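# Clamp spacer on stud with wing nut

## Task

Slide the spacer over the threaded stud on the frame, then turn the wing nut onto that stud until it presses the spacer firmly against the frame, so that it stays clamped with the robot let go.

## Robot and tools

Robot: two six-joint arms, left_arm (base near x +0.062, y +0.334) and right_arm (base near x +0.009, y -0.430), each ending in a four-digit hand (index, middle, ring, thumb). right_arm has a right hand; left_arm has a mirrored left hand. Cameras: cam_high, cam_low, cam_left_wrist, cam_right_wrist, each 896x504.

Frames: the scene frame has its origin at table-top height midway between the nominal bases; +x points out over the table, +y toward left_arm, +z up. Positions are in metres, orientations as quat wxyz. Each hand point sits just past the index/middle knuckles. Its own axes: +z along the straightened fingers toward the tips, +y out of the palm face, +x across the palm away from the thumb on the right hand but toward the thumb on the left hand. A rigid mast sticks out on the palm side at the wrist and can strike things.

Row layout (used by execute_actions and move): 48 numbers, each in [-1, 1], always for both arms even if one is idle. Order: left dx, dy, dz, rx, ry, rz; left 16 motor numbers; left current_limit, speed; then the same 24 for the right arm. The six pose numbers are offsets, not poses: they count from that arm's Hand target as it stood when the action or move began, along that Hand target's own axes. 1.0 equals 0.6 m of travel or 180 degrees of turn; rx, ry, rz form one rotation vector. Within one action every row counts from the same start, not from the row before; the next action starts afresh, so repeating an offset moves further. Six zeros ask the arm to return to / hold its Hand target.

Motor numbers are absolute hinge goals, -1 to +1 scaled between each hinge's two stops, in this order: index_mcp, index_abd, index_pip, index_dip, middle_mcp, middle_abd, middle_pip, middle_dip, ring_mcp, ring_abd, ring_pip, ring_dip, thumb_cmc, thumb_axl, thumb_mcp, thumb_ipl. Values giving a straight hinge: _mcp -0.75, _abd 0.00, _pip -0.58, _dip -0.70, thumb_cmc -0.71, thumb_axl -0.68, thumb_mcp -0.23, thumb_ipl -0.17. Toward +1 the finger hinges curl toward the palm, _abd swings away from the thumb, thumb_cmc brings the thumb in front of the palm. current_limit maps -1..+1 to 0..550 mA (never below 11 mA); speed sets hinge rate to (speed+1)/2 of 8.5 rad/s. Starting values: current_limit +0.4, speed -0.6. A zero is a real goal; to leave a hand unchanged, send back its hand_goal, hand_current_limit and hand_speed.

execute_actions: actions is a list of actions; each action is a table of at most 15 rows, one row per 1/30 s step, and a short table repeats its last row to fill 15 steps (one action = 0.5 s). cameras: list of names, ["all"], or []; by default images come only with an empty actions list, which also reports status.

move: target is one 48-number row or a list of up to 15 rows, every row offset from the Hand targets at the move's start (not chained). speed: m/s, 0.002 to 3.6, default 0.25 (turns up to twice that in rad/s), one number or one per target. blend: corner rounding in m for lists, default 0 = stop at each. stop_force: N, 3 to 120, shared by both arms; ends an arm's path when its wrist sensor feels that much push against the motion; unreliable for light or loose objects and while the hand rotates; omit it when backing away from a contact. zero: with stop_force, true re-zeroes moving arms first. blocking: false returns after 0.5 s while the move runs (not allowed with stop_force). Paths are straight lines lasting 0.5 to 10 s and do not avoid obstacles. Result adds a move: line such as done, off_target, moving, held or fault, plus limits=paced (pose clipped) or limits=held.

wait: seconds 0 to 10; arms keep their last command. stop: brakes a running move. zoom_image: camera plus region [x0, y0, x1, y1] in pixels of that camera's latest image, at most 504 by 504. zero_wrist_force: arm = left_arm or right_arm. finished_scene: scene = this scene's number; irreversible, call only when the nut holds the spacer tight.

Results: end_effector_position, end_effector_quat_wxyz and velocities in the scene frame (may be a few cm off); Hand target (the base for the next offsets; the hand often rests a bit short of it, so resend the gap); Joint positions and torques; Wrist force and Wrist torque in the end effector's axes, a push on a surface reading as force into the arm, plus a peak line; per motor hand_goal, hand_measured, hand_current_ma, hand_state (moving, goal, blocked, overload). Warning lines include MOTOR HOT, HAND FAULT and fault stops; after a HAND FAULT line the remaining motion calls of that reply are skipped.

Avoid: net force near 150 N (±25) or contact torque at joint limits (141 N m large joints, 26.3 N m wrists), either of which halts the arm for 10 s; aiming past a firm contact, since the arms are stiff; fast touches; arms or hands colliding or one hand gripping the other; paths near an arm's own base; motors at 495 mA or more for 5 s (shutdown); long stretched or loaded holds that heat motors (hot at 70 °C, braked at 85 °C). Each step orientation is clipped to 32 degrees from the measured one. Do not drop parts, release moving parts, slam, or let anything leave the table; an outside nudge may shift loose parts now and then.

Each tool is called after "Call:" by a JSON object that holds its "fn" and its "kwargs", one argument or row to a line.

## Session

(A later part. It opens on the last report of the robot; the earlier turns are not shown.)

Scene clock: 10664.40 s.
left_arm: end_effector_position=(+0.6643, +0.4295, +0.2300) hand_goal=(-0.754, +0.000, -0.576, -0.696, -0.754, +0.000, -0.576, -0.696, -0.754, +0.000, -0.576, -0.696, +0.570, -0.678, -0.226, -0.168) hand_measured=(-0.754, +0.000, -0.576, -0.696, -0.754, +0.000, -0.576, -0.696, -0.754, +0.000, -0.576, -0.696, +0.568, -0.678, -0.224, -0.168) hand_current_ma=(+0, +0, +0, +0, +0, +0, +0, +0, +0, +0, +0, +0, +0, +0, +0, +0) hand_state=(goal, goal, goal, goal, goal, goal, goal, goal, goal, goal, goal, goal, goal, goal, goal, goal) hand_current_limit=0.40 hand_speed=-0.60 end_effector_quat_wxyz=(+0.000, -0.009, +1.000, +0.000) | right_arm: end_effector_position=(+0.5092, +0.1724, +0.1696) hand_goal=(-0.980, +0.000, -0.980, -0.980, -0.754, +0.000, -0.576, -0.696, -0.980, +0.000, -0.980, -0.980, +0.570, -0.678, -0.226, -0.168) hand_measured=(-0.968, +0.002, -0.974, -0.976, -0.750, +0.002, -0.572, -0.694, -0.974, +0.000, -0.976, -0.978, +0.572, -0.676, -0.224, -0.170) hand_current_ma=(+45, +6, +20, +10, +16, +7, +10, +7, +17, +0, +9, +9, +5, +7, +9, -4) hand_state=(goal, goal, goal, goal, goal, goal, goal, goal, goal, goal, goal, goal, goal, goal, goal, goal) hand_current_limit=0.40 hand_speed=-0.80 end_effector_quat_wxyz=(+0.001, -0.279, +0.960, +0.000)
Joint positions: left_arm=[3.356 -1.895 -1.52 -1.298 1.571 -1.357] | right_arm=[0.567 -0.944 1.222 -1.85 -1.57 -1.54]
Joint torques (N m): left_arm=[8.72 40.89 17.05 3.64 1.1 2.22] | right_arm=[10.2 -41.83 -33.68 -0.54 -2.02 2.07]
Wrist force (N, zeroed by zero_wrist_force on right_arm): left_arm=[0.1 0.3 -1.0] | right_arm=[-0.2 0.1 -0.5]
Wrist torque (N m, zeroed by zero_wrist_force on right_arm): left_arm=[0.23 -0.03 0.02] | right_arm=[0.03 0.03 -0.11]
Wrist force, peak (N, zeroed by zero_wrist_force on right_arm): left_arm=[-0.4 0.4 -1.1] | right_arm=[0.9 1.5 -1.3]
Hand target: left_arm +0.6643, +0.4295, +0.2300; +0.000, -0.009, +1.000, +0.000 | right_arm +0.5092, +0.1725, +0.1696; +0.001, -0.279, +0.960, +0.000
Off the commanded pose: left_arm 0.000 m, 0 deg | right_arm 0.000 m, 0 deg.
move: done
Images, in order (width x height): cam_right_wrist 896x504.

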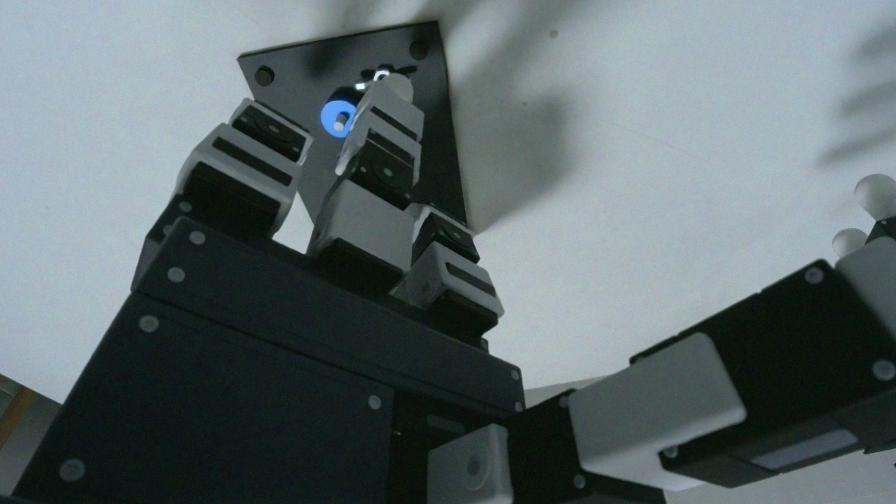

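Call:
{"fn": "execute_actions", "kwargs": {
  "actions": [],
  "cameras": ["cam_right_wrist", "cam_low"]
}}

Scene clock: 10704.53 s.
left_arm: end_effector_position=(+0.6643, +0.4295, +0.2300) hand_goal=(-0.754, +0.000, -0.576, -0.696, -0.754, +0.000, -0.576, -0.696, -0.754, +0.000, -0.576, -0.696, +0.570, -0.678, -0.226, -0.168) hand_measured=(-0.754, +0.000, -0.576, -0.696, -0.754, +0.000, -0.576, -0.696, -0.754, +0.000, -0.576, -0.696, +0.568, -0.678, -0.224, -0.168) hand_current_ma=(+0, +0, +0, +0, +0, +0, +0, +0, +0, +0, +0, +0, +0, +0, +0, +0) hand_state=(goal, goal, goal, goal, goal, goal, goal, goal, goal, goal, goal, goal, goal, goal, goal, goal) hand_current_limit=0.40 hand_speed=-0.60 end_effector_quat_wxyz=(+0.000, -0.009, +1.000, +0.000) | right_arm: end_effector_position=(+0.5092, +0.1725, +0.1696) hand_goal=(-0.980, +0.000, -0.980, -0.980, -0.754, +0.000, -0.576, -0.696, -0.980, +0.000, -0.980, -0.980, +0.570, -0.678, -0.226, -0.168) hand_measured=(-0.968, +0.002, -0.974, -0.976, -0.750, +0.002, -0.572, -0.694, -0.974, +0.000, -0.976, -0.978, +0.572, -0.676, -0.224, -0.170) hand_current_ma=(+45, +6, +20, +10, +16, +7, +10, +7, +17, +0, +9, +9, +5, +7, +9, -4) hand_state=(goal, goal, goal, goal, goal, goal, goal, goal, goal, goal, goal, goal, goal, goal, goal, goal) hand_current_limit=0.40 hand_speed=-0.80 end_effector_quat_wxyz=(+0.001, -0.279, +0.960, +0.000)
Joint positions: left_arm=[3.356 -1.895 -1.52 -1.298 1.571 -1.357] | right_arm=[0.567 -0.944 1.222 -1.85 -1.57 -1.54]
Joint velocities: within noise
Joint torques (N m): left_arm=[8.12 40.74 17.52 3.58 1.1 2.21] | right_arm=[10.08 -40.35 -32.88 -0.44 -2 2.05]
Wrist force (N, zeroed by zero_wrist_force on right_arm): left_arm=[-0.3 0.2 -0.9] | right_arm=[-0.2 0.2 -0.6]
Wrist torque (N m, zeroed by zero_wrist_force on right_arm): left_arm=[0.21 0.01 0.00] | right_arm=[0.05 0.03 -0.11]
Wrist force, peak (N, zeroed by zero_wrist_force on right_arm): left_arm=[-0.2 0.4 -1.0] | right_arm=[0.4 0.4 -0.8]
Hand target: left_arm +0.6643, +0.4295, +0.2300; +0.000, -0.009, +1.000, +0.000 | right_arm +0.5092, +0.1725, +0.1696; +0.001, -0.279, +0.960, +0.000
Off the commanded pose: left_arm 0.000 m, 0 deg | right_arm 0.000 m, 0 deg.
Images, in order (width x height): cam_low 896x504, cam_right_wrist 896x504.

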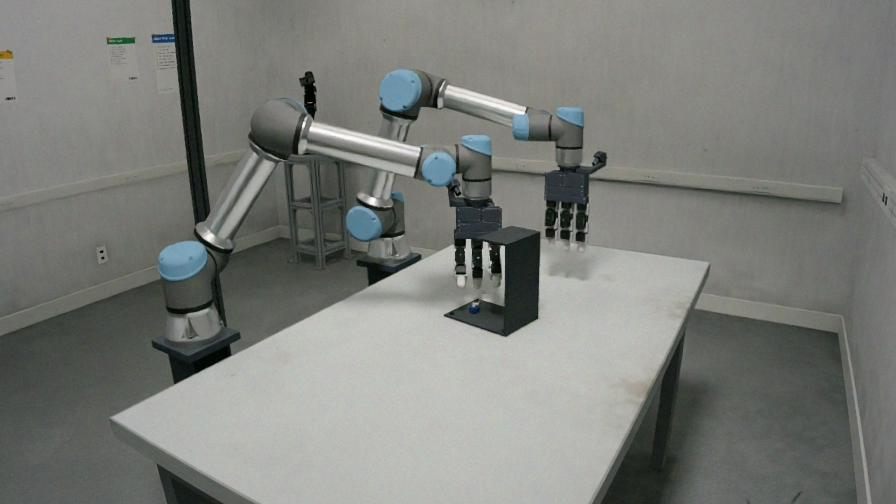

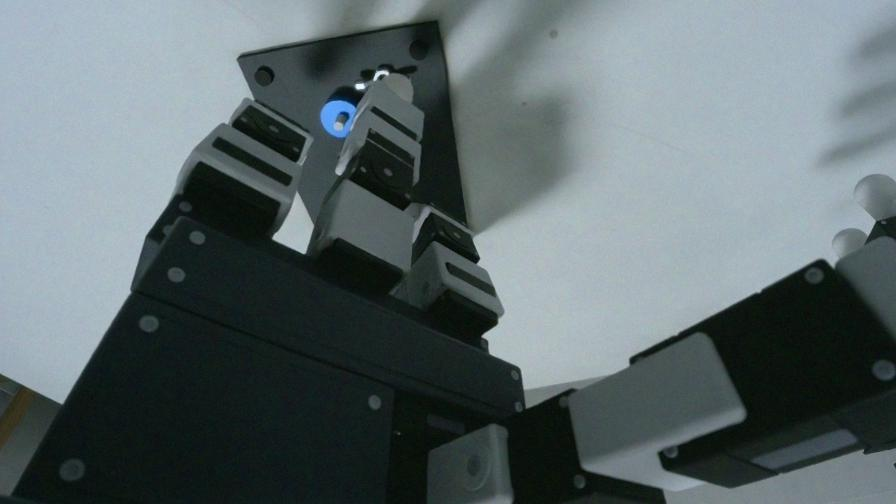

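Call:
{"fn": "zoom_image", "kwargs": {
  "camera": "cam_right_wrist",
  "region": [280, 30, 480, 170]
}}

Scaled by 2.520.

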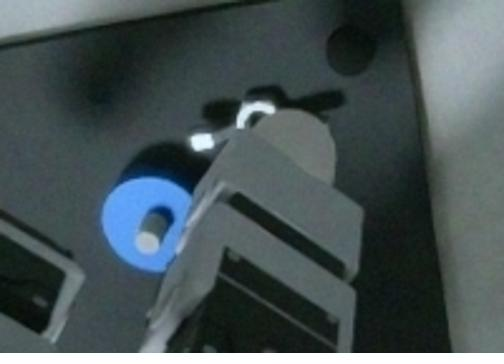

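Call:
{"fn": "move", "kwargs": {
  "target": [0,0,0,0,0,0,-0.754,0,-0.576,-0.696,-0.754,0,-0.576,-0.696,-0.754,0,-0.576,-0.696,0.571,-0.678,-0.226,-0.168,0.4,-0.6, 0.05,-0.02,0,0,0,0, -0.98,0,-0.98,-0.98,-0.754,0.12,-0.576,-0.696,-0.98,0,-0.98,-0.98,0.571,-0.678,-0.226,-0.168,0.4,-0.8],
  "speed": 0.08,
  "cameras": ["cam_right_wrist"]
}}

Call:
{"fn": "zoom_image", "kwargs": {
  "camera": "cam_right_wrist",
  "region": [300, 20, 500, 160]
}}

Scene clock: 10744.90 s.
left_arm: end_effector_position=(+0.6643, +0.4295, +0.2300) hand_goal=(-0.754, +0.000, -0.576, -0.696, -0.754, +0.000, -0.576, -0.696, -0.754, +0.000, -0.576, -0.696, +0.570, -0.678, -0.226, -0.168) hand_measured=(-0.754, +0.000, -0.576, -0.696, -0.754, +0.000, -0.576, -0.696, -0.754, +0.000, -0.576, -0.696, +0.568, -0.678, -0.224, -0.168) hand_current_ma=(+0, +0, +0, +0, +0, +0, +0, +0, +0, +0, +0, +0, +0, +0, +0, +0) hand_state=(goal, goal, goal, goal, goal, goal, goal, goal, goal, goal, goal, goal, goal, goal, goal, goal) hand_current_limit=0.40 hand_speed=-0.60 end_effector_quat_wxyz=(+0.000, -0.009, +1.000, +0.000) | right_arm: end_effector_position=(+0.4903, +0.1464, +0.1696) hand_goal=(-0.980, +0.000, -0.980, -0.980, -0.754, +0.120, -0.576, -0.696, -0.980, +0.000, -0.980, -0.980, +0.570, -0.678, -0.226, -0.168) hand_measured=(-0.968, +0.002, -0.974, -0.976, -0.750, +0.116, -0.572, -0.694, -0.974, +0.000, -0.976, -0.978, +0.572, -0.676, -0.224, -0.170) hand_current_ma=(+45, +6, +20, +10, +16, -10, +10, +7, +17, +0, +9, +9, +5, +7, +9, -4) hand_state=(goal, goal, goal, goal, goal, goal, goal, goal, goal, goal, goal, goal, goal, goal, goal, goal) hand_current_limit=0.40 hand_speed=-0.80 end_effector_quat_wxyz=(+0.001, -0.279, +0.960, +0.000)
Joint positions: left_arm=[3.356 -1.895 -1.52 -1.298 1.571 -1.357] | right_arm=[0.551 -1.019 1.345 -1.898 -1.57 -1.555]
Joint torques (N m): left_arm=[8.82 40.12 17.38 3.74 1.05 2.2] | right_arm=[-11.3 -52.03 -11.68 -4.62 1.87 -2.22]
Wrist force (N, zeroed by zero_wrist_force on right_arm): left_arm=[-0.2 0.0 -0.8] | right_arm=[0.0 0.2 -0.7]
Wrist torque (N m, zeroed by zero_wrist_force on right_arm): left_arm=[0.17 0.01 0.00] | right_arm=[0.06 0.01 0.03]
Wrist force, peak (N, zeroed by zero_wrist_force on right_arm): left_arm=[0.0 0.5 -1.1] | right_arm=[0.1 -0.2 -1.0]
Hand target: left_arm +0.6643, +0.4295, +0.2300; +0.000, -0.009, +1.000, +0.000 | right_arm +0.4903, +0.1463, +0.1696; +0.001, -0.279, +0.960, +0.000
Off the commanded pose: left_arm 0.000 m, 0 deg | right_arm 0.000 m, 0 deg.
move: done
Images, in order (width x height): cam_right_wrist 896x504.

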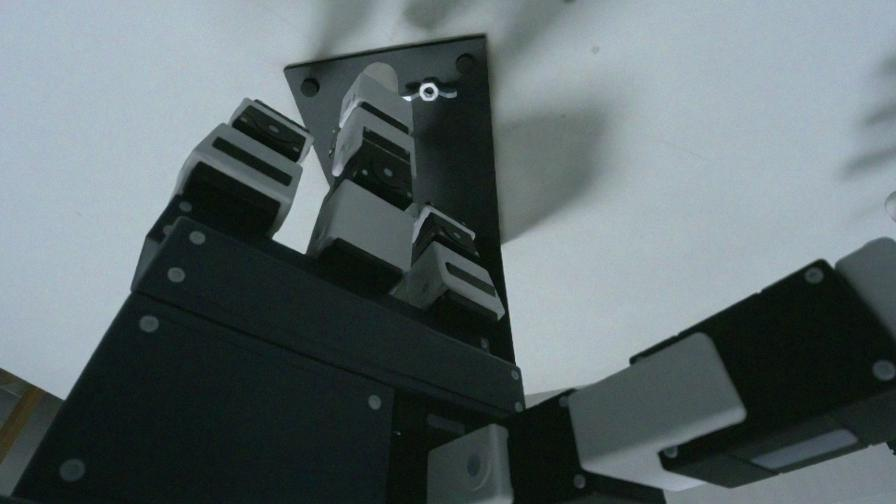

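Scaled by 2.520.

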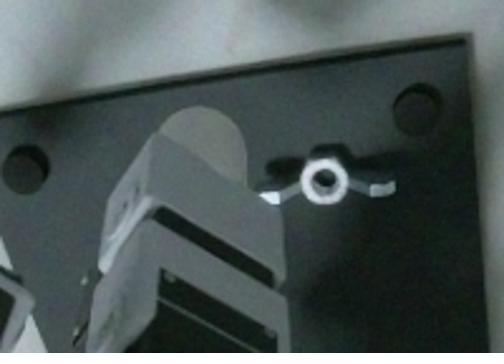

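Call:
{"fn": "move", "kwargs": {
  "target": [0,0,0,0,0,0,-0.754,0,-0.576,-0.696,-0.754,0,-0.576,-0.696,-0.754,0,-0.576,-0.696,0.571,-0.678,-0.226,-0.168,0.4,-0.6, 0,0,0,0,0,0, -0.98,0,-0.98,-0.98,-0.98,0,-0.98,-0.98,-0.98,0,-0.98,-0.98,0.571,-0.678,-0.226,-0.168,0.4,-0.8],
  "speed": 0.08,
  "cameras": ["cam_right_wrist"]
}}

Call:
{"fn": "zoom_image", "kwargs": {
  "camera": "cam_right_wrist",
  "region": [300, 20, 500, 160]
}}

Scene clock: 10755.60 s.
left_arm: end_effector_position=(+0.6643, +0.4295, +0.2300) hand_goal=(-0.754, +0.000, -0.576, -0.696, -0.754, +0.000, -0.576, -0.696, -0.754, +0.000, -0.576, -0.696, +0.570, -0.678, -0.226, -0.168) hand_measured=(-0.754, +0.000, -0.576, -0.696, -0.754, +0.000, -0.576, -0.696, -0.754, +0.000, -0.576, -0.696, +0.568, -0.678, -0.224, -0.168) hand_current_ma=(+0, +0, +0, +0, +0, +0, +0, +0, +0, +0, +0, +0, +0, +0, +0, +0) hand_state=(goal, goal, goal, goal, goal, goal, goal, goal, goal, goal, goal, goal, goal, goal, goal, goal) hand_current_limit=0.40 hand_speed=-0.60 end_effector_quat_wxyz=(+0.000, -0.009, +1.000, +0.000) | right_arm: end_effector_position=(+0.4903, +0.1463, +0.1696) hand_goal=(-0.980, +0.000, -0.980, -0.980, -0.980, +0.000, -0.980, -0.980, -0.980, +0.000, -0.980, -0.980, +0.570, -0.678, -0.226, -0.168) hand_measured=(-0.968, +0.002, -0.974, -0.976, -0.968, +0.002, -0.972, -0.976, -0.974, +0.000, -0.976, -0.978, +0.572, -0.676, -0.224, -0.170) hand_current_ma=(+45, +6, +20, +10, +47, +7, +23, +9, +17, +0, +9, +9, +5, +7, +9, -4) hand_state=(goal, goal, goal, goal, goal, goal, goal, goal, goal, goal, goal, goal, goal, goal, goal, goal) hand_current_limit=0.40 hand_speed=-0.80 end_effector_quat_wxyz=(+0.001, -0.279, +0.960, +0.000)
Joint positions: left_arm=[3.356 -1.895 -1.52 -1.298 1.571 -1.357] | right_arm=[0.551 -1.02 1.345 -1.898 -1.57 -1.555]
Joint torques (N m): left_arm=[8.81 40.14 17.18 3.49 1.14 2.27] | right_arm=[-10.93 -50.89 -11.51 -4.57 2.03 -2.15]
Wrist force (N, zeroed by zero_wrist_force on right_arm): left_arm=[-0.1 0.4 -0.9] | right_arm=[0.2 0.0 -0.7]
Wrist torque (N m, zeroed by zero_wrist_force on right_arm): left_arm=[0.23 -0.01 0.01] | right_arm=[0.01 -0.02 0.05]
Wrist force, peak (N, zeroed by zero_wrist_force on right_arm): left_arm=[-0.2 0.2 -1.2] | right_arm=[0.2 0.5 -1.1]
Hand target: left_arm +0.6643, +0.4295, +0.2300; +0.000, -0.009, +1.000, +0.000 | right_arm +0.4903, +0.1463, +0.1696; +0.001, -0.279, +0.960, +0.000
Off the commanded pose: left_arm 0.000 m, 0 deg | right_arm 0.000 m, 0 deg.
move: done
Images, in order (width x height): cam_right_wrist 896x504.

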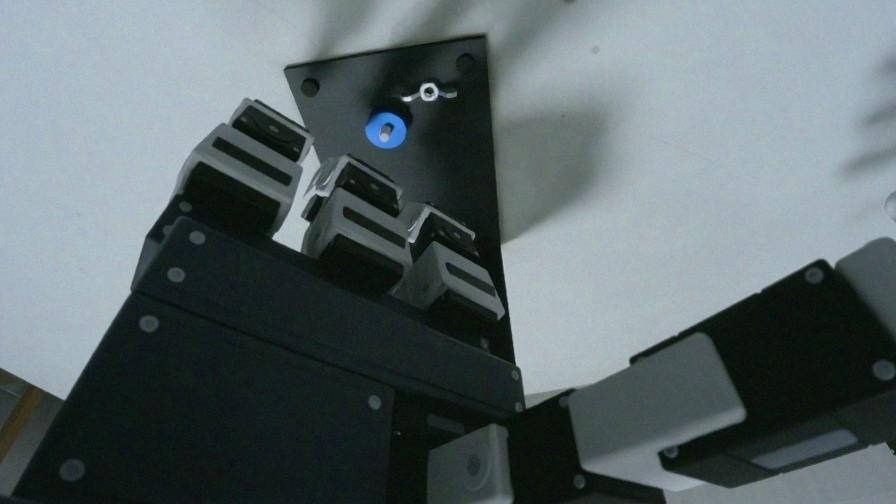

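Scaled by 2.520.

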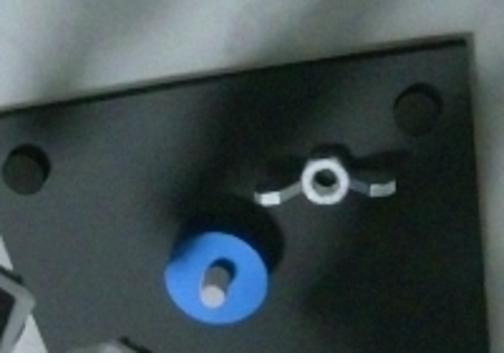

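Call:
{"fn": "move", "kwargs": {
  "target": [0,0,0,0,0,0,-0.754,0,-0.576,-0.696,-0.754,0,-0.576,-0.696,-0.754,0,-0.576,-0.696,0.571,-0.678,-0.226,-0.168,0.4,-0.6, -0.0421,0.0307,0,0,0,0, -0.98,0,-0.98,-0.98,-0.754,0,-0.576,-0.696,-0.98,0,-0.98,-0.98,0.571,-0.678,-0.226,-0.168,0.4,-0.8],
  "speed": 0.08
}}

Call:
{"fn": "move", "kwargs": {
  "target": [
    [0,0,0,0,0,0,-0.754,0,-0.576,-0.696,-0.754,0,-0.576,-0.696,-0.754,0,-0.576,-0.696,0.571,-0.678,-0.226,-0.168,0.4,-0.6, 0,0,0.0667,0,0,0, -0.98,0,-0.98,-0.98,-0.754,0,-0.576,-0.696,-0.98,0,-0.98,-0.98,0.571,-0.678,-0.226,-0.168,0.4,-0.8],
    [0,0,0,0,0,0,-0.754,0,-0.576,-0.696,-0.754,0,-0.576,-0.696,-0.754,0,-0.576,-0.696,0.571,-0.678,-0.226,-0.168,0.4,-0.6, -0.0049,-0.0047,0.0667,0,0,0, -0.98,0,-0.98,-0.98,-0.754,0,-0.576,-0.696,-0.98,0,-0.98,-0.98,0.571,-0.678,-0.226,-0.168,0.4,-0.8],
    [0,0,0,0,0,0,-0.754,0,-0.576,-0.696,-0.754,0,-0.576,-0.696,-0.754,0,-0.576,-0.696,0.571,-0.678,-0.226,-0.168,0.4,-0.6, -0.0131,-0.0089,0.0667,0,0,0, -0.98,0,-0.98,-0.98,-0.754,0,-0.576,-0.696,-0.98,0,-0.98,-0.98,0.571,-0.678,-0.226,-0.168,0.4,-0.8],
    [0,0,0,0,0,0,-0.754,0,-0.576,-0.696,-0.754,0,-0.576,-0.696,-0.754,0,-0.576,-0.696,0.571,-0.678,-0.226,-0.168,0.4,-0.6, -0.0212,-0.0139,0.0667,0,0,0, -0.98,0,-0.98,-0.98,-0.754,0,-0.576,-0.696,-0.98,0,-0.98,-0.98,0.571,-0.678,-0.226,-0.168,0.4,-0.8],
    [0,0,0,0,0,0,-0.754,0,-0.576,-0.696,-0.754,0,-0.576,-0.696,-0.754,0,-0.576,-0.696,0.571,-0.678,-0.226,-0.168,0.4,-0.6, -0.01,-0.007,0.0667,0,0,0, -0.98,0,-0.98,-0.98,-0.754,0,-0.576,-0.696,-0.98,0,-0.98,-0.98,0.571,-0.678,-0.226,-0.168,0.4,-0.8],
    [0,0,0,0,0,0,-0.754,0,-0.576,-0.696,-0.754,0,-0.576,-0.696,-0.754,0,-0.576,-0.696,0.571,-0.678,-0.226,-0.168,0.4,-0.6, -0.01,-0.007,0,0,0,0, -0.98,0,-0.98,-0.98,-0.754,0,-0.576,-0.696,-0.98,0,-0.98,-0.98,0.571,-0.678,-0.226,-0.168,0.4,-0.8]
  ],
  "speed": [0.06,0.02,0.015,0.015,0.03,0.06],
  "blend": [0,0.001,0.001,0,0.002,0],
  "cameras": ["cam_right_wrist"]
}}

Scene clock: 10823.70 s.
left_arm: end_effector_position=(+0.6643, +0.4295, +0.2300) hand_goal=(-0.754, +0.000, -0.576, -0.696, -0.754, +0.000, -0.576, -0.696, -0.754, +0.000, -0.576, -0.696, +0.570, -0.678, -0.226, -0.168) hand_measured=(-0.754, +0.000, -0.576, -0.696, -0.754, +0.000, -0.576, -0.696, -0.754, +0.000, -0.576, -0.696, +0.568, -0.678, -0.224, -0.168) hand_current_ma=(+0, +0, +0, +0, +0, +0, +0, +0, +0, +0, +0, +0, +0, +0, +0, +0) hand_state=(goal, goal, goal, goal, goal, goal, goal, goal, goal, goal, goal, goal, goal, goal, goal, goal) hand_current_limit=0.40 hand_speed=-0.60 end_effector_quat_wxyz=(+0.000, -0.009, +1.000, +0.000) | right_arm: end_effector_position=(+0.5017, +0.1753, +0.1696) hand_goal=(-0.980, +0.000, -0.980, -0.980, -0.754, +0.000, -0.576, -0.696, -0.980, +0.000, -0.980, -0.980, +0.570, -0.678, -0.226, -0.168) hand_measured=(-0.968, +0.002, -0.974, -0.976, -0.754, +0.002, -0.578, -0.698, -0.974, +0.000, -0.976, -0.978, +0.572, -0.676, -0.224, -0.170) hand_current_ma=(+45, +6, +20, +10, -2, +7, -7, -7, +17, +0, +9, +9, +5, +7, +9, -4) hand_state=(goal, goal, goal, goal, goal, goal, goal, goal, goal, goal, goal, goal, goal, goal, goal, goal) hand_current_limit=0.40 hand_speed=-0.80 end_effector_quat_wxyz=(+0.001, -0.279, +0.960, +0.000)
Joint positions: left_arm=[3.356 -1.895 -1.52 -1.298 1.571 -1.357] | right_arm=[0.576 -0.952 1.235 -1.856 -1.57 -1.531]
Joint torques (N m): left_arm=[9.02 40.02 17.5 3.65 1.13 2.25] | right_arm=[10.73 -40.98 -33.98 -0.43 -1.38 1.97]
Wrist force (N, zeroed by zero_wrist_force on right_arm): left_arm=[-0.1 0.2 -0.8] | right_arm=[-0.1 0.1 -0.6]
Wrist torque (N m, zeroed by zero_wrist_force on right_arm): left_arm=[0.20 -0.01 0.01] | right_arm=[0.04 0.03 -0.09]
Wrist force, peak (N, zeroed by zero_wrist_force on right_arm): left_arm=[-0.3 0.5 -1.2] | right_arm=[0.0 0.2 -1.1]
Hand target: left_arm +0.6643, +0.4295, +0.2300; +0.000, -0.009, +1.000, +0.000 | right_arm +0.5017, +0.1754, +0.1696; +0.001, -0.279, +0.960, +0.000
Off the commanded pose: left_arm 0.000 m, 0 deg | right_arm 0.000 m, 0 deg.
move: done

Scene clock: 10827.30 s.
left_arm: end_effector_position=(+0.6643, +0.4295, +0.2300) hand_goal=(-0.754, +0.000, -0.576, -0.696, -0.754, +0.000, -0.576, -0.696, -0.754, +0.000, -0.576, -0.696, +0.570, -0.678, -0.226, -0.168) hand_measured=(-0.754, +0.000, -0.576, -0.696, -0.754, +0.000, -0.576, -0.696, -0.754, +0.000, -0.576, -0.696, +0.568, -0.678, -0.224, -0.168) hand_current_ma=(+0, +0, +0, +0, +0, +0, +0, +0, +0, +0, +0, +0, +0, +0, +0, +0) hand_state=(goal, goal, goal, goal, goal, goal, goal, goal, goal, goal, goal, goal, goal, goal, goal, goal) hand_current_limit=0.40 hand_speed=-0.60 end_effector_quat_wxyz=(+0.000, -0.009, +1.000, +0.000) | right_arm: end_effector_position=(+0.5090, +0.1751, +0.1695) hand_goal=(-0.980, +0.000, -0.980, -0.980, -0.754, +0.000, -0.576, -0.696, -0.980, +0.000, -0.980, -0.980, +0.570, -0.678, -0.226, -0.168) hand_measured=(-0.968, +0.002, -0.974, -0.976, -0.754, +0.002, -0.578, -0.698, -0.974, +0.000, -0.976, -0.978, +0.572, -0.676, -0.224, -0.170) hand_current_ma=(+45, +6, +20, +10, +1, +7, -3, -5, +17, +0, +9, +9, +5, +7, +9, -4) hand_state=(goal, goal, goal, goal, goal, goal, goal, goal, goal, goal, goal, goal, goal, goal, goal, goal) hand_current_limit=0.40 hand_speed=-0.80 end_effector_quat_wxyz=(+0.001, -0.279, +0.960, +0.000)
Joint positions: left_arm=[3.356 -1.895 -1.52 -1.298 1.571 -1.357] | right_arm=[0.57 -0.939 1.215 -1.848 -1.57 -1.537]
Joint torques (N m): left_arm=[8.41 40.75 17.18 3.63 1.19 2.27] | right_arm=[10.14 -53.29 -33.27 -0.4 -0.16 0.88]
Wrist force (N, zeroed by zero_wrist_force on right_arm): left_arm=[0.0 0.3 -1.0] | right_arm=[-0.1 0.0 -0.3]
Wrist torque (N m, zeroed by zero_wrist_force on right_arm): left_arm=[0.23 -0.02 0.01] | right_arm=[-0.01 0.01 -0.10]
Wrist force, peak (N, zeroed by zero_wrist_force on right_arm): left_arm=[0.0 0.4 -1.2] | right_arm=[0.8 0.5 -1.5]
Hand target: left_arm +0.6643, +0.4295, +0.2300; +0.000, -0.009, +1.000, +0.000 | right_arm +0.5090, +0.1751, +0.1696; +0.001, -0.279, +0.960, +0.000
Off the commanded pose: left_arm 0.000 m, 0 deg | right_arm 0.000 m, 0 deg.
move: done
Images, in order (width x height): cam_right_wrist 896x504.

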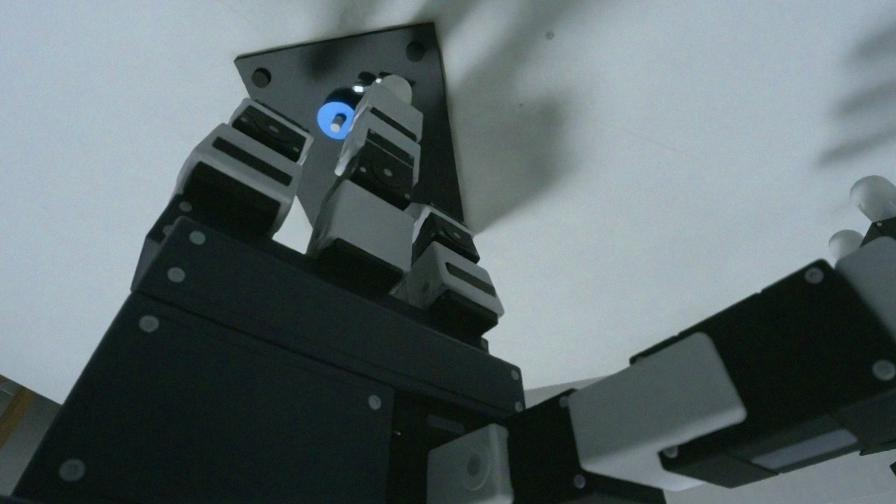

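Call:
{"fn": "move", "kwargs": {
  "target": [0,0,0,0,0,0,-0.754,0,-0.576,-0.696,-0.754,0,-0.576,-0.696,-0.754,0,-0.576,-0.696,0.571,-0.678,-0.226,-0.168,0.4,-0.6, 0.0521,-0.0238,0,0,0,0, -0.98,0,-0.98,-0.98,-0.98,0,-0.98,-0.98,-0.98,0,-0.98,-0.98,0.571,-0.678,-0.226,-0.168,0.4,-0.7],
  "speed": 0.08,
  "cameras": ["cam_right_wrist"]
}}

Call:
{"fn": "zoom_image", "kwargs": {
  "camera": "cam_right_wrist",
  "region": [300, 20, 500, 160]
}}

Scene clock: 10835.03 s.
left_arm: end_effector_position=(+0.6643, +0.4295, +0.2300) hand_goal=(-0.754, +0.000, -0.576, -0.696, -0.754, +0.000, -0.576, -0.696, -0.754, +0.000, -0.576, -0.696, +0.570, -0.678, -0.226, -0.168) hand_measured=(-0.754, +0.000, -0.576, -0.696, -0.754, +0.000, -0.576, -0.696, -0.754, +0.000, -0.576, -0.696, +0.568, -0.678, -0.224, -0.168) hand_current_ma=(+0, +0, +0, +0, +0, +0, +0, +0, +0, +0, +0, +0, +0, +0, +0, +0) hand_state=(goal, goal, goal, goal, goal, goal, goal, goal, goal, goal, goal, goal, goal, goal, goal, goal) hand_current_limit=0.40 hand_speed=-0.60 end_effector_quat_wxyz=(+0.000, -0.009, +1.000, +0.000) | right_arm: end_effector_position=(+0.4904, +0.1463, +0.1696) hand_goal=(-0.980, +0.000, -0.980, -0.980, -0.980, +0.000, -0.980, -0.980, -0.980, +0.000, -0.980, -0.980, +0.570, -0.678, -0.226, -0.168) hand_measured=(-0.968, +0.002, -0.974, -0.976, -0.968, +0.002, -0.974, -0.976, -0.974, +0.000, -0.976, -0.978, +0.572, -0.676, -0.224, -0.170) hand_current_ma=(+45, +6, +20, +10, +45, +7, +23, +9, +17, +0, +9, +9, +5, +7, +9, -4) hand_state=(goal, goal, goal, goal, goal, goal, goal, goal, goal, goal, goal, goal, goal, goal, goal, goal) hand_current_limit=0.40 hand_speed=-0.70 end_effector_quat_wxyz=(+0.001, -0.279, +0.960, +0.000)
Joint positions: left_arm=[3.356 -1.895 -1.52 -1.298 1.571 -1.357] | right_arm=[0.551 -1.019 1.345 -1.898 -1.57 -1.556]
Joint torques (N m): left_arm=[8.17 40.33 17.31 3.55 1.09 2.14] | right_arm=[-11.14 -49.73 -11.28 -4.28 1.97 -2.14]
Wrist force (N, zeroed by zero_wrist_force on right_arm): left_arm=[-0.1 0.3 -0.7] | right_arm=[-0.2 0.3 -0.8]
Wrist torque (N m, zeroed by zero_wrist_force on right_arm): left_arm=[0.21 0.00 0.01] | right_arm=[0.06 0.03 0.02]
Wrist force, peak (N, zeroed by zero_wrist_force on right_arm): left_arm=[-0.2 0.3 -1.3] | right_arm=[-0.2 0.1 -1.0]
Hand target: left_arm +0.6643, +0.4295, +0.2300; +0.000, -0.009, +1.000, +0.000 | right_arm +0.4903, +0.1463, +0.1696; +0.001, -0.279, +0.960, +0.000
Off the commanded pose: left_arm 0.000 m, 0 deg | right_arm 0.000 m, 0 deg.
move: done
Images, in order (width x height): cam_right_wrist 896x504.

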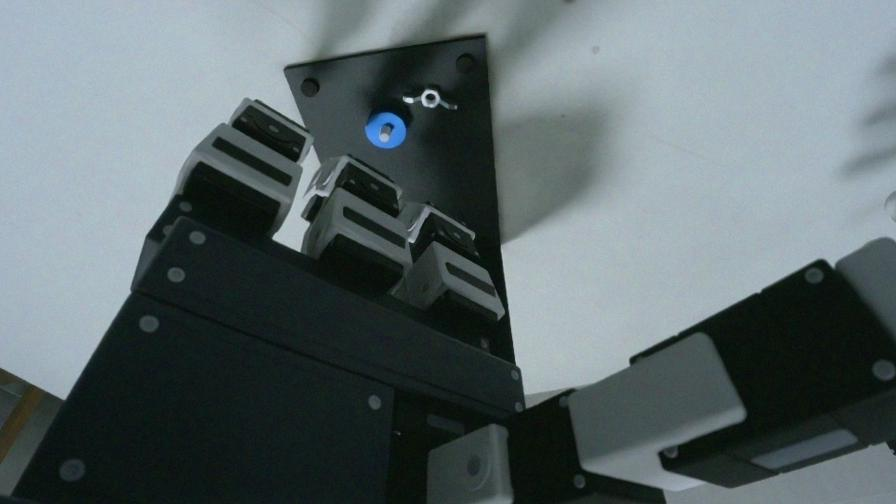

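Scaled by 2.520.

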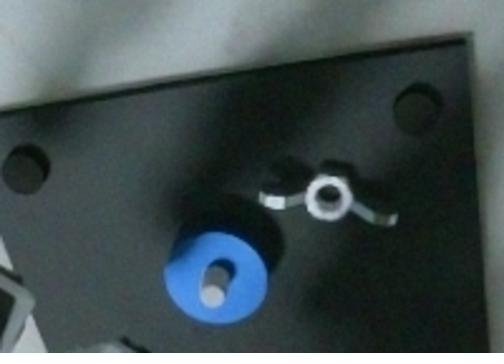

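Call:
{"fn": "move", "kwargs": {
  "target": [0,0,0,0,0,0,-0.754,0,-0.576,-0.696,-0.754,0,-0.576,-0.696,-0.754,0,-0.576,-0.696,0.571,-0.678,-0.226,-0.168,0.4,-0.6, -0.0518,0.025,0,0,0,0, -0.98,0,-0.98,-0.98,-0.754,0,-0.576,-0.696,-0.98,0,-0.98,-0.98,0.571,-0.678,-0.226,-0.168,0.4,-0.7],
  "speed": 0.1
}}

Call:
{"fn": "move", "kwargs": {
  "target": [
    [0,0,0,0,0,0,-0.754,0,-0.576,-0.696,-0.754,0,-0.576,-0.696,-0.754,0,-0.576,-0.696,0.571,-0.678,-0.226,-0.168,0.4,-0.6, 0,0,0.0667,0,0,0, -0.98,0,-0.98,-0.98,-0.754,0,-0.576,-0.696,-0.98,0,-0.98,-0.98,0.571,-0.678,-0.226,-0.168,0.4,-0.7],
    [0,0,0,0,0,0,-0.754,0,-0.576,-0.696,-0.754,0,-0.576,-0.696,-0.754,0,-0.576,-0.696,0.571,-0.678,-0.226,-0.168,0.4,-0.6, -0.0082,-0.0058,0.0667,0,0,0, -0.98,0,-0.98,-0.98,-0.754,0,-0.576,-0.696,-0.98,0,-0.98,-0.98,0.571,-0.678,-0.226,-0.168,0.4,-0.7],
    [0,0,0,0,0,0,-0.754,0,-0.576,-0.696,-0.754,0,-0.576,-0.696,-0.754,0,-0.576,-0.696,0.571,-0.678,-0.226,-0.168,0.4,-0.6, -0.0232,-0.0157,0.0667,0,0,0, -0.98,0,-0.98,-0.98,-0.754,0,-0.576,-0.696,-0.98,0,-0.98,-0.98,0.571,-0.678,-0.226,-0.168,0.4,-0.7],
    [0,0,0,0,0,0,-0.754,0,-0.576,-0.696,-0.754,0,-0.576,-0.696,-0.754,0,-0.576,-0.696,0.571,-0.678,-0.226,-0.168,0.4,-0.6, -0.01,-0.007,0.0667,0,0,0, -0.98,0,-0.98,-0.98,-0.754,0,-0.576,-0.696,-0.98,0,-0.98,-0.98,0.571,-0.678,-0.226,-0.168,0.4,-0.7],
    [0,0,0,0,0,0,-0.754,0,-0.576,-0.696,-0.754,0,-0.576,-0.696,-0.754,0,-0.576,-0.696,0.571,-0.678,-0.226,-0.168,0.4,-0.6, -0.01,-0.007,0,0,0,0, -0.98,0,-0.98,-0.98,-0.754,0,-0.576,-0.696,-0.98,0,-0.98,-0.98,0.571,-0.678,-0.226,-0.168,0.4,-0.7]
  ],
  "speed": [0.06,0.02,0.015,0.03,0.06],
  "blend": [0,0.001,0,0.002,0]
}}

Call:
{"fn": "move", "kwargs": {
  "target": [0,0,0,0,0,0,-0.754,0,-0.576,-0.696,-0.754,0,-0.576,-0.696,-0.754,0,-0.576,-0.696,0.571,-0.678,-0.226,-0.168,0.4,-0.6, 0.0881,-0.0375,0,0,0,-0.0972, -0.98,0,-0.98,-0.98,-0.98,0,-0.98,-0.98,-0.98,0,-0.98,-0.98,0.571,-0.678,-0.226,-0.168,0.4,-0.7],
  "speed": 0.1,
  "cameras": ["cam_right_wrist"]
}}

Call:
{"fn": "zoom_image", "kwargs": {
  "camera": "cam_right_wrist",
  "region": [300, 20, 500, 160]
}}

Scene clock: 10868.50 s.
left_arm: end_effector_position=(+0.6643, +0.4295, +0.2300) hand_goal=(-0.754, +0.000, -0.576, -0.696, -0.754, +0.000, -0.576, -0.696, -0.754, +0.000, -0.576, -0.696, +0.570, -0.678, -0.226, -0.168) hand_measured=(-0.754, +0.000, -0.576, -0.696, -0.754, +0.000, -0.576, -0.696, -0.754, +0.000, -0.576, -0.696, +0.568, -0.678, -0.224, -0.168) hand_current_ma=(+0, +0, +0, +0, +0, +0, +0, +0, +0, +0, +0, +0, +0, +0, +0, +0) hand_state=(goal, goal, goal, goal, goal, goal, goal, goal, goal, goal, goal, goal, goal, goal, goal, goal) hand_current_limit=0.40 hand_speed=-0.60 end_effector_quat_wxyz=(+0.000, -0.009, +1.000, +0.000) | right_arm: end_effector_position=(+0.5085, +0.1755, +0.1696) hand_goal=(-0.980, +0.000, -0.980, -0.980, -0.754, +0.000, -0.576, -0.696, -0.980, +0.000, -0.980, -0.980, +0.570, -0.678, -0.226, -0.168) hand_measured=(-0.968, +0.002, -0.974, -0.976, -0.754, +0.002, -0.578, -0.698, -0.974, +0.000, -0.976, -0.978, +0.572, -0.676, -0.224, -0.170) hand_current_ma=(+45, +6, +20, +10, -2, +7, -7, -7, +17, +0, +9, +9, +5, +7, +9, -4) hand_state=(goal, goal, goal, goal, goal, goal, goal, goal, goal, goal, goal, goal, goal, goal, goal, goal) hand_current_limit=0.40 hand_speed=-0.70 end_effector_quat_wxyz=(+0.001, -0.279, +0.960, +0.000)
Joint positions: left_arm=[3.356 -1.895 -1.52 -1.298 1.571 -1.357] | right_arm=[0.571 -0.94 1.215 -1.848 -1.57 -1.536]
Joint torques (N m): left_arm=[8.89 40.25 17.09 3.61 1.13 2.37] | right_arm=[10.26 -41.04 -33.77 -0.49 -1.79 1.98]
Wrist force (N, zeroed by zero_wrist_force on right_arm): left_arm=[0.0 0.4 -0.9] | right_arm=[0.2 0.3 -0.7]
Wrist torque (N m, zeroed by zero_wrist_force on right_arm): left_arm=[0.24 -0.02 0.01] | right_arm=[0.07 -0.02 -0.07]
Wrist force, peak (N, zeroed by zero_wrist_force on right_arm): left_arm=[-0.2 0.5 -1.0] | right_arm=[0.3 -0.1 -1.1]
Hand target: left_arm +0.6643, +0.4295, +0.2300; +0.000, -0.009, +1.000, +0.000 | right_arm +0.5085, +0.1756, +0.1696; +0.001, -0.279, +0.960, +0.000
Off the commanded pose: left_arm 0.000 m, 0 deg | right_arm 0.000 m, 0 deg.
move: done

Scene clock: 10872.23 s.
left_arm: end_effector_position=(+0.6643, +0.4295, +0.2300) hand_goal=(-0.754, +0.000, -0.576, -0.696, -0.754, +0.000, -0.576, -0.696, -0.754, +0.000, -0.576, -0.696, +0.570, -0.678, -0.226, -0.168) hand_measured=(-0.754, +0.000, -0.576, -0.696, -0.754, +0.000, -0.576, -0.696, -0.754, +0.000, -0.576, -0.696, +0.568, -0.678, -0.224, -0.168) hand_current_ma=(+0, +0, +0, +0, +0, +0, +0, +0, +0, +0, +0, +0, +0, +0, +0, +0) hand_state=(goal, goal, goal, goal, goal, goal, goal, goal, goal, goal, goal, goal, goal, goal, goal, goal) hand_current_limit=0.40 hand_speed=-0.60 end_effector_quat_wxyz=(+0.000, -0.009, +1.000, +0.000) | right_arm: end_effector_position=(+0.5158, +0.1753, +0.1695) hand_goal=(-0.980, +0.000, -0.980, -0.980, -0.754, +0.000, -0.576, -0.696, -0.980, +0.000, -0.980, -0.980, +0.570, -0.678, -0.226, -0.168) hand_measured=(-0.968, +0.002, -0.974, -0.976, -0.756, +0.002, -0.578, -0.698, -0.974, +0.000, -0.976, -0.978, +0.572, -0.676, -0.224, -0.170) hand_current_ma=(+45, +6, +20, +10, -3, +7, -7, -6, +17, +0, +9, +9, +5, +7, +9, -4) hand_state=(goal, goal, goal, goal, goal, goal, goal, goal, goal, goal, goal, goal, goal, goal, goal, goal) hand_current_limit=0.40 hand_speed=-0.70 end_effector_quat_wxyz=(+0.001, -0.279, +0.960, +0.000)
Joint positions: left_arm=[3.356 -1.895 -1.52 -1.298 1.571 -1.357] | right_arm=[0.565 -0.927 1.195 -1.84 -1.57 -1.542]
Joint torques (N m): left_arm=[8.98 40.1 17.33 3.64 1.04 2.22] | right_arm=[10.54 -53.88 -33.25 -0.3 0 1.04]
Wrist force (N, zeroed by zero_wrist_force on right_arm): left_arm=[0.0 0.3 -0.9] | right_arm=[0.0 0.1 -0.6]
Wrist torque (N m, zeroed by zero_wrist_force on right_arm): left_arm=[0.22 -0.02 0.01] | right_arm=[0.03 0.00 -0.09]
Wrist force, peak (N, zeroed by zero_wrist_force on right_arm): left_arm=[-0.2 0.3 -1.2] | right_arm=[0.8 0.4 -2.8]
Hand target: left_arm +0.6643, +0.4295, +0.2300; +0.000, -0.009, +1.000, +0.000 | right_arm +0.5158, +0.1752, +0.1697; +0.001, -0.279, +0.960, +0.000
Off the commanded pose: left_arm 0.000 m, 0 deg | right_arm 0.000 m, 0 deg.
move: done

Scene clock: 10874.37 s.
left_arm: end_effector_position=(+0.6643, +0.4295, +0.2300) hand_goal=(-0.754, +0.000, -0.576, -0.696, -0.754, +0.000, -0.576, -0.696, -0.754, +0.000, -0.576, -0.696, +0.570, -0.678, -0.226, -0.168) hand_measured=(-0.754, +0.000, -0.576, -0.696, -0.754, +0.000, -0.576, -0.696, -0.754, +0.000, -0.576, -0.696, +0.568, -0.678, -0.224, -0.168) hand_current_ma=(+0, +0, +0, +0, +0, +0, +0, +0, +0, +0, +0, +0, +0, +0, +0, +0) hand_state=(goal, goal, goal, goal, goal, goal, goal, goal, goal, goal, goal, goal, goal, goal, goal, goal) hand_current_limit=0.40 hand_speed=-0.60 end_effector_quat_wxyz=(+0.000, -0.009, +1.000, +0.000) | right_arm: end_effector_position=(+0.4833, +0.1280, +0.1696) hand_goal=(-0.980, +0.000, -0.980, -0.980, -0.980, +0.000, -0.980, -0.980, -0.980, +0.000, -0.980, -0.980, +0.570, -0.678, -0.226, -0.168) hand_measured=(-0.968, +0.002, -0.974, -0.976, -0.968, +0.002, -0.972, -0.976, -0.974, +0.000, -0.976, -0.978, +0.572, -0.676, -0.224, -0.170) hand_current_ma=(+45, +6, +20, +10, +45, +7, +23, +9, +17, +0, +9, +9, +5, +7, +9, -4) hand_state=(goal, goal, goal, goal, goal, goal, goal, goal, goal, goal, goal, goal, goal, goal, goal, goal) hand_current_limit=0.40 hand_speed=-0.70 end_effector_quat_wxyz=(+0.001, -0.422, +0.907, +0.000)
Joint positions: left_arm=[3.356 -1.895 -1.52 -1.298 1.571 -1.357] | right_arm=[0.53 -1.001 1.316 -1.887 -1.57 -1.882]
Joint torques (N m): left_arm=[8.19 40.25 17.32 3.61 1.05 2.23] | right_arm=[-10.95 -50.95 -11.26 -4.46 2.4 -2.02]
Wrist force (N, zeroed by zero_wrist_force on right_arm): left_arm=[-0.1 0.3 -0.8] | right_arm=[-0.1 0.1 -0.8]
Wrist torque (N m, zeroed by zero_wrist_force on right_arm): left_arm=[0.22 -0.01 0.01] | right_arm=[0.02 0.03 0.03]
Wrist force, peak (N, zeroed by zero_wrist_force on right_arm): left_arm=[-0.1 0.6 -1.0] | right_arm=[0.0 -0.2 -1.0]
Hand target: left_arm +0.6643, +0.4295, +0.2300; +0.000, -0.009, +1.000, +0.000 | right_arm +0.4833, +0.1279, +0.1696; +0.001, -0.422, +0.907, +0.000
Off the commanded pose: left_arm 0.000 m, 0 deg | right_arm 0.000 m, 0 deg.
move: done
Images, in order (width x height): cam_right_wrist 896x504.

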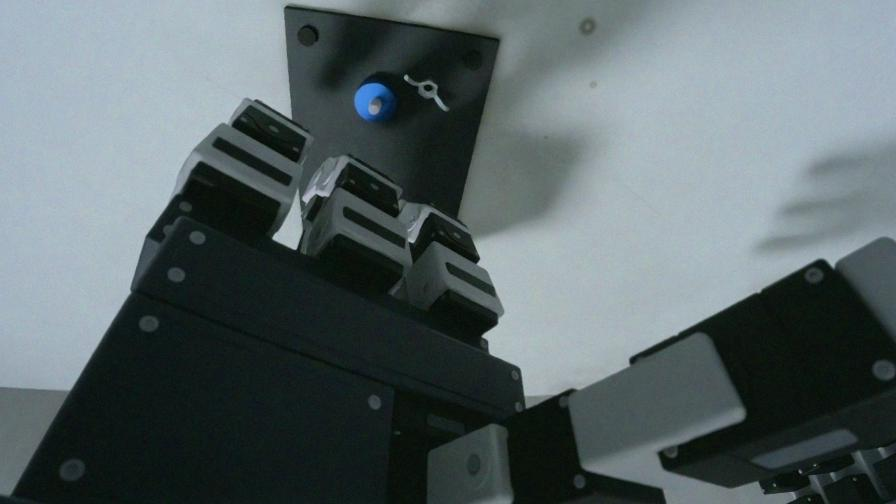

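Scaled by 2.520.

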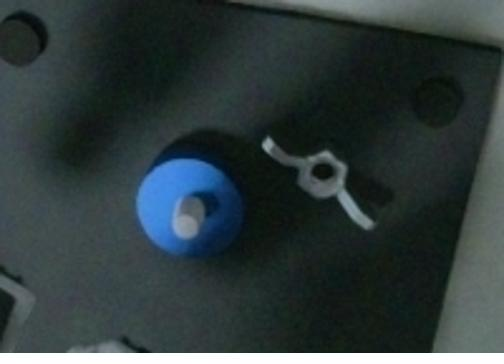

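Call:
{"fn": "move", "kwargs": {
  "target": [0,0,0,0,0,0,-0.754,0,-0.576,-0.696,-0.754,0,-0.576,-0.696,-0.754,0,-0.576,-0.696,0.571,-0.678,-0.226,-0.168,0.4,-0.6, -0.0023,-0.0018,0,0,0,-0.0067, -0.754,-0.12,-0.576,-0.696,-0.754,0.12,-0.576,-0.696,-0.98,0,-0.98,-0.98,0.571,-0.678,-0.226,-0.168,0.4,-0.7],
  "speed": 0.1,
  "cameras": ["cam_right_wrist"]
}}

Call:
{"fn": "zoom_image", "kwargs": {
  "camera": "cam_right_wrist",
  "region": [300, 20, 500, 160]
}}

Scene clock: 10887.63 s.
left_arm: end_effector_position=(+0.6643, +0.4295, +0.2300) hand_goal=(-0.754, +0.000, -0.576, -0.696, -0.754, +0.000, -0.576, -0.696, -0.754, +0.000, -0.576, -0.696, +0.570, -0.678, -0.226, -0.168) hand_measured=(-0.754, +0.000, -0.576, -0.696, -0.754, +0.000, -0.576, -0.696, -0.754, +0.000, -0.576, -0.696, +0.568, -0.678, -0.224, -0.168) hand_current_ma=(+0, +0, +0, +0, +0, +0, +0, +0, +0, +0, +0, +0, +0, +0, +0, +0) hand_state=(goal, goal, goal, goal, goal, goal, goal, goal, goal, goal, goal, goal, goal, goal, goal, goal) hand_current_limit=0.40 hand_speed=-0.60 end_effector_quat_wxyz=(+0.000, -0.009, +1.000, +0.000) | right_arm: end_effector_position=(+0.4849, +0.1283, +0.1696) hand_goal=(-0.754, -0.120, -0.576, -0.696, -0.754, +0.120, -0.576, -0.696, -0.980, +0.000, -0.980, -0.980, +0.570, -0.678, -0.226, -0.168) hand_measured=(-0.754, -0.116, -0.578, -0.698, -0.754, +0.116, -0.578, -0.698, -0.974, +0.000, -0.976, -0.978, +0.572, -0.676, -0.224, -0.170) hand_current_ma=(-2, +10, -7, -8, -2, -10, -7, -7, +17, +0, +9, +9, +5, +7, +9, -4) hand_state=(goal, goal, goal, goal, goal, goal, goal, goal, goal, goal, goal, goal, goal, goal, goal, goal) hand_current_limit=0.40 hand_speed=-0.70 end_effector_quat_wxyz=(+0.001, -0.431, +0.902, +0.000)
Joint positions: left_arm=[3.356 -1.895 -1.52 -1.298 1.571 -1.357] | right_arm=[0.53 -0.994 1.304 -1.882 -1.57 -1.903]
Joint torques (N m): left_arm=[8.13 39.7 17.24 3.66 1.1 2.23] | right_arm=[-11.06 -38.83 -32.44 -0.35 2.04 -2.02]
Wrist force (N, zeroed by zero_wrist_force on right_arm): left_arm=[-0.2 0.3 -0.7] | right_arm=[-0.2 0.3 -0.6]
Wrist torque (N m, zeroed by zero_wrist_force on right_arm): left_arm=[0.20 0.01 0.00] | right_arm=[0.07 0.03 0.03]
Wrist force, peak (N, zeroed by zero_wrist_force on right_arm): left_arm=[0.1 0.5 -1.1] | right_arm=[0.1 0.0 -1.1]
Hand target: left_arm +0.6643, +0.4295, +0.2300; +0.000, -0.009, +1.000, +0.000 | right_arm +0.4850, +0.1283, +0.1696; +0.001, -0.431, +0.902, +0.000
Off the commanded pose: left_arm 0.000 m, 0 deg | right_arm 0.000 m, 0 deg.
move: done
Images, in order (width x height): cam_right_wrist 896x504.

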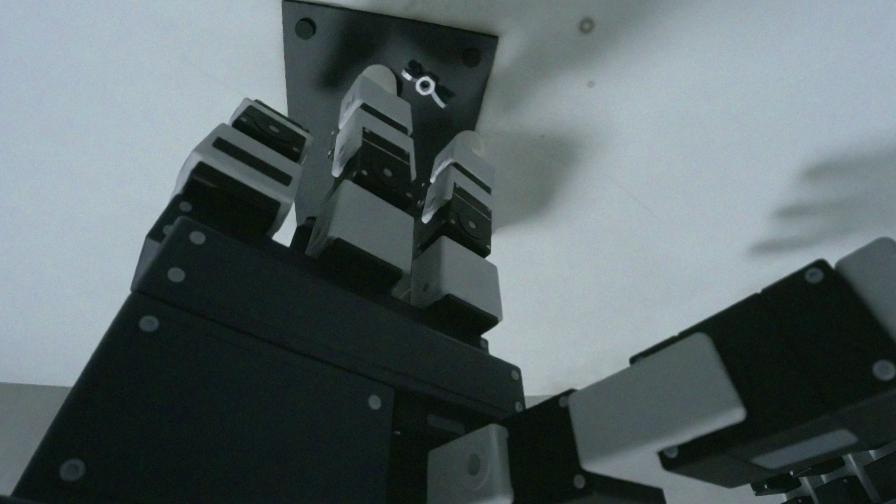

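Scaled by 2.520.

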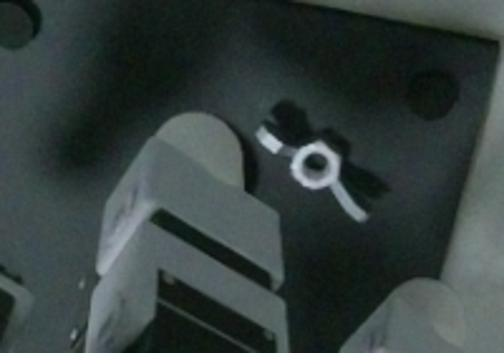

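Call:
{"fn": "move", "kwargs": {
  "target": [0,0,0,0,0,0,-0.754,0,-0.576,-0.696,-0.754,0,-0.576,-0.696,-0.754,0,-0.576,-0.696,0.571,-0.678,-0.226,-0.168,0.4,-0.6, 0.0017,0,0.0663,0,0,0, -0.754,-0.12,-0.576,-0.696,-0.754,0.12,-0.576,-0.696,-0.98,0,-0.98,-0.98,0.571,-0.678,-0.226,-0.168,0.4,-0.7],
  "speed": 0.03,
  "stop_force": 3,
  "cameras": ["cam_right_wrist"]
}}

Call:
{"fn": "zoom_image", "kwargs": {
  "camera": "cam_right_wrist",
  "region": [330, 20, 530, 160]
}}

Scene clock: 10900.47 s.
left_arm: end_effector_position=(+0.6643, +0.4295, +0.2300) hand_goal=(-0.754, +0.000, -0.576, -0.696, -0.754, +0.000, -0.576, -0.696, -0.754, +0.000, -0.576, -0.696, +0.570, -0.678, -0.226, -0.168) hand_measured=(-0.754, +0.000, -0.576, -0.696, -0.754, +0.000, -0.576, -0.696, -0.754, +0.000, -0.576, -0.696, +0.568, -0.678, -0.224, -0.168) hand_current_ma=(+0, +0, +0, +0, +0, +0, +0, +0, +0, +0, +0, +0, +0, +0, +0, +0) hand_state=(goal, goal, goal, goal, goal, goal, goal, goal, goal, goal, goal, goal, goal, goal, goal, goal) hand_current_limit=0.40 hand_speed=-0.60 end_effector_quat_wxyz=(+0.000, -0.009, +1.000, +0.000) | right_arm: end_effector_position=(+0.4844, +0.1275, +0.1298) hand_goal=(-0.754, -0.120, -0.576, -0.696, -0.754, +0.120, -0.576, -0.696, -0.980, +0.000, -0.980, -0.980, +0.570, -0.678, -0.226, -0.168) hand_measured=(-0.754, -0.116, -0.578, -0.698, -0.754, +0.116, -0.578, -0.698, -0.974, +0.000, -0.976, -0.978, +0.572, -0.676, -0.224, -0.170) hand_current_ma=(-2, +10, -7, -8, -2, -10, -7, -7, +17, +0, +9, +9, +5, +7, +9, -4) hand_state=(goal, goal, goal, goal, goal, goal, goal, goal, goal, goal, goal, goal, goal, goal, goal, goal) hand_current_limit=0.40 hand_speed=-0.70 end_effector_quat_wxyz=(+0.001, -0.431, +0.902, +0.000)
Joint positions: left_arm=[3.356 -1.895 -1.52 -1.298 1.571 -1.357] | right_arm=[0.529 -0.962 1.36 -1.97 -1.57 -1.904]
Joint torques (N m): left_arm=[8.52 40.42 17.7 3.67 1.07 2.18] | right_arm=[-11.38 -38.9 -11.14 -4.5 1 -2.17]
Wrist force (N, zeroed by zero_wrist_force on right_arm): left_arm=[-0.1 0.1 -0.8] | right_arm=[0.0 0.3 -0.4]
Wrist torque (N m, zeroed by zero_wrist_force on right_arm): left_arm=[0.19 0.00 0.01] | right_arm=[0.06 0.01 0.03]
Wrist force, peak (N, zeroed by zero_wrist_force on right_arm): left_arm=[-0.4 0.4 -1.2] | right_arm=[-0.1 0.2 -1.0]
Hand target: left_arm +0.6643, +0.4295, +0.2300; +0.000, -0.009, +1.000, +0.000 | right_arm +0.4844, +0.1275, +0.1298; +0.001, -0.431, +0.902, +0.000
Off the commanded pose: left_arm 0.000 m, 0 deg | right_arm 0.000 m, 0 deg.
move: done
Images, in order (width x height): cam_right_wrist 896x504.

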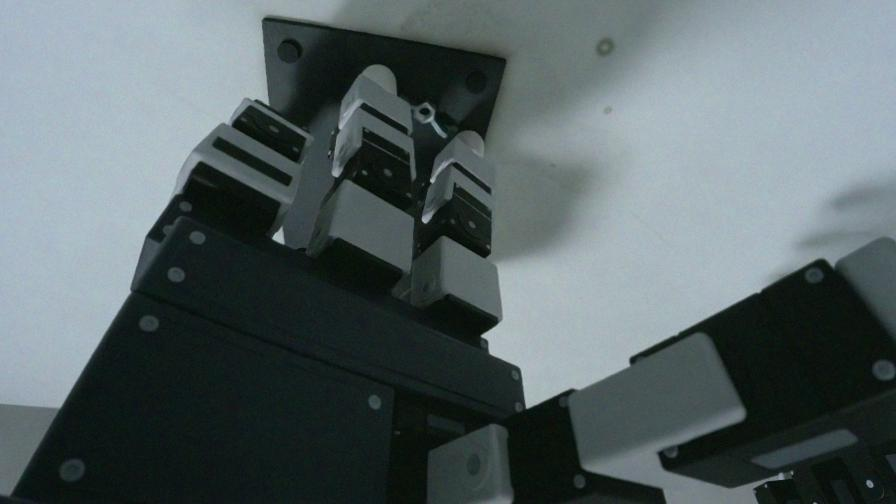

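Scaled by 2.520.

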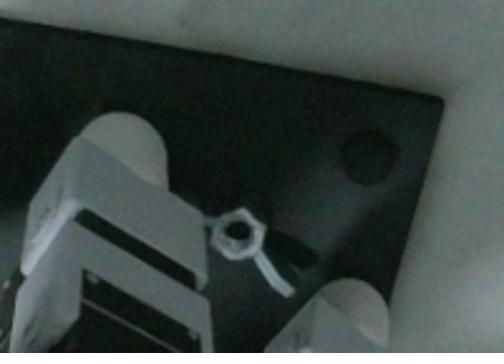

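Call:
{"fn": "move", "kwargs": {
  "target": [0,0,0,0,0,0,-0.754,0,-0.576,-0.696,-0.754,0,-0.576,-0.696,-0.754,0,-0.576,-0.696,0.571,-0.678,-0.226,-0.168,0.4,-0.6, 0,0,0,0,0,0, -0.754,0.1,-0.576,-0.696,-0.754,-0.1,-0.576,-0.696,-0.98,0,-0.98,-0.98,0.571,-0.678,-0.226,-0.168,-0.2,-0.98],
  "speed": 0.03,
  "cameras": ["cam_right_wrist"]
}}

Call:
{"fn": "zoom_image", "kwargs": {
  "camera": "cam_right_wrist",
  "region": [330, 20, 530, 160]
}}

Scene clock: 10906.63 s.
left_arm: end_effector_position=(+0.6643, +0.4295, +0.2300) hand_goal=(-0.754, +0.000, -0.576, -0.696, -0.754, +0.000, -0.576, -0.696, -0.754, +0.000, -0.576, -0.696, +0.570, -0.678, -0.226, -0.168) hand_measured=(-0.754, +0.000, -0.576, -0.696, -0.754, +0.000, -0.576, -0.696, -0.754, +0.000, -0.576, -0.696, +0.568, -0.678, -0.224, -0.168) hand_current_ma=(+0, +0, +0, +0, +0, +0, +0, +0, +0, +0, +0, +0, +0, +0, +0, +0) hand_state=(goal, goal, goal, goal, goal, goal, goal, goal, goal, goal, goal, goal, goal, goal, goal, goal) hand_current_limit=0.40 hand_speed=-0.60 end_effector_quat_wxyz=(+0.000, -0.009, +1.000, +0.000) | right_arm: end_effector_position=(+0.4844, +0.1275, +0.1298) hand_goal=(-0.754, +0.100, -0.576, -0.696, -0.754, -0.100, -0.576, -0.696, -0.980, +0.000, -0.980, -0.980, +0.570, -0.678, -0.226, -0.168) hand_measured=(-0.754, -0.068, -0.578, -0.698, -0.754, +0.068, -0.578, -0.698, -0.974, +0.000, -0.976, -0.978, +0.572, -0.676, -0.224, -0.170) hand_current_ma=(-2, -50, -7, -8, -2, +51, -7, -7, +17, +0, +9, +9, +5, +7, +9, -4) hand_state=(goal, moving, goal, goal, goal, moving, goal, goal, goal, goal, goal, goal, goal, goal, goal, goal) hand_current_limit=-0.20 hand_speed=-0.98 end_effector_quat_wxyz=(+0.001, -0.431, +0.902, +0.000)
Joint positions: left_arm=[3.356 -1.895 -1.52 -1.298 1.571 -1.357] | right_arm=[0.529 -0.962 1.36 -1.97 -1.57 -1.904]
Joint torques (N m): left_arm=[8.58 39.91 17.77 3.65 1.06 2.31] | right_arm=[-11.11 -39.21 -11.18 -4.36 2.33 -2.18]
Wrist force (N, zeroed by zero_wrist_force on right_arm): left_arm=[0.0 0.2 -1.0] | right_arm=[0.2 0.1 -0.8]
Wrist torque (N m, zeroed by zero_wrist_force on right_arm): left_arm=[0.22 -0.03 0.02] | right_arm=[0.07 0.00 0.05]
Wrist force, peak (N, zeroed by zero_wrist_force on right_arm): left_arm=[-0.3 0.1 -1.2] | right_arm=[-0.4 0.4 -1.1]
Hand target: left_arm +0.6643, +0.4295, +0.2300; +0.000, -0.009, +1.000, +0.000 | right_arm +0.4844, +0.1275, +0.1298; +0.001, -0.431, +0.902, +0.000
Off the commanded pose: left_arm 0.000 m, 0 deg | right_arm 0.000 m, 0 deg.
move: done
Images, in order (width x height): cam_right_wrist 896x504.

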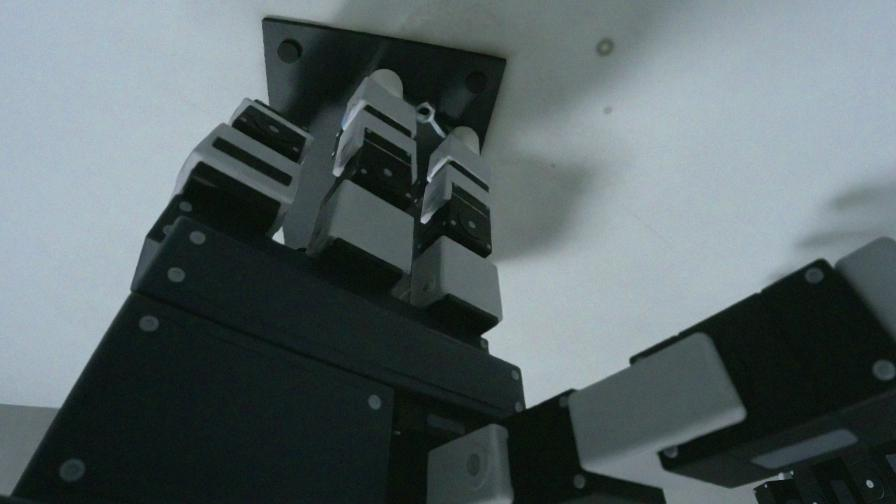

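Scaled by 2.520.

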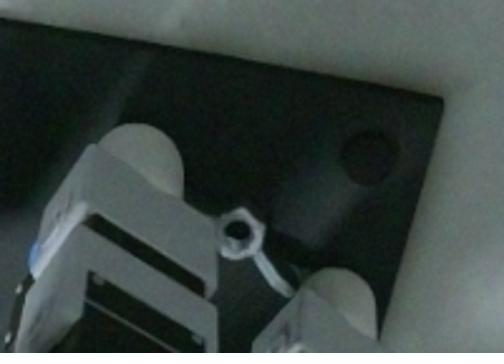

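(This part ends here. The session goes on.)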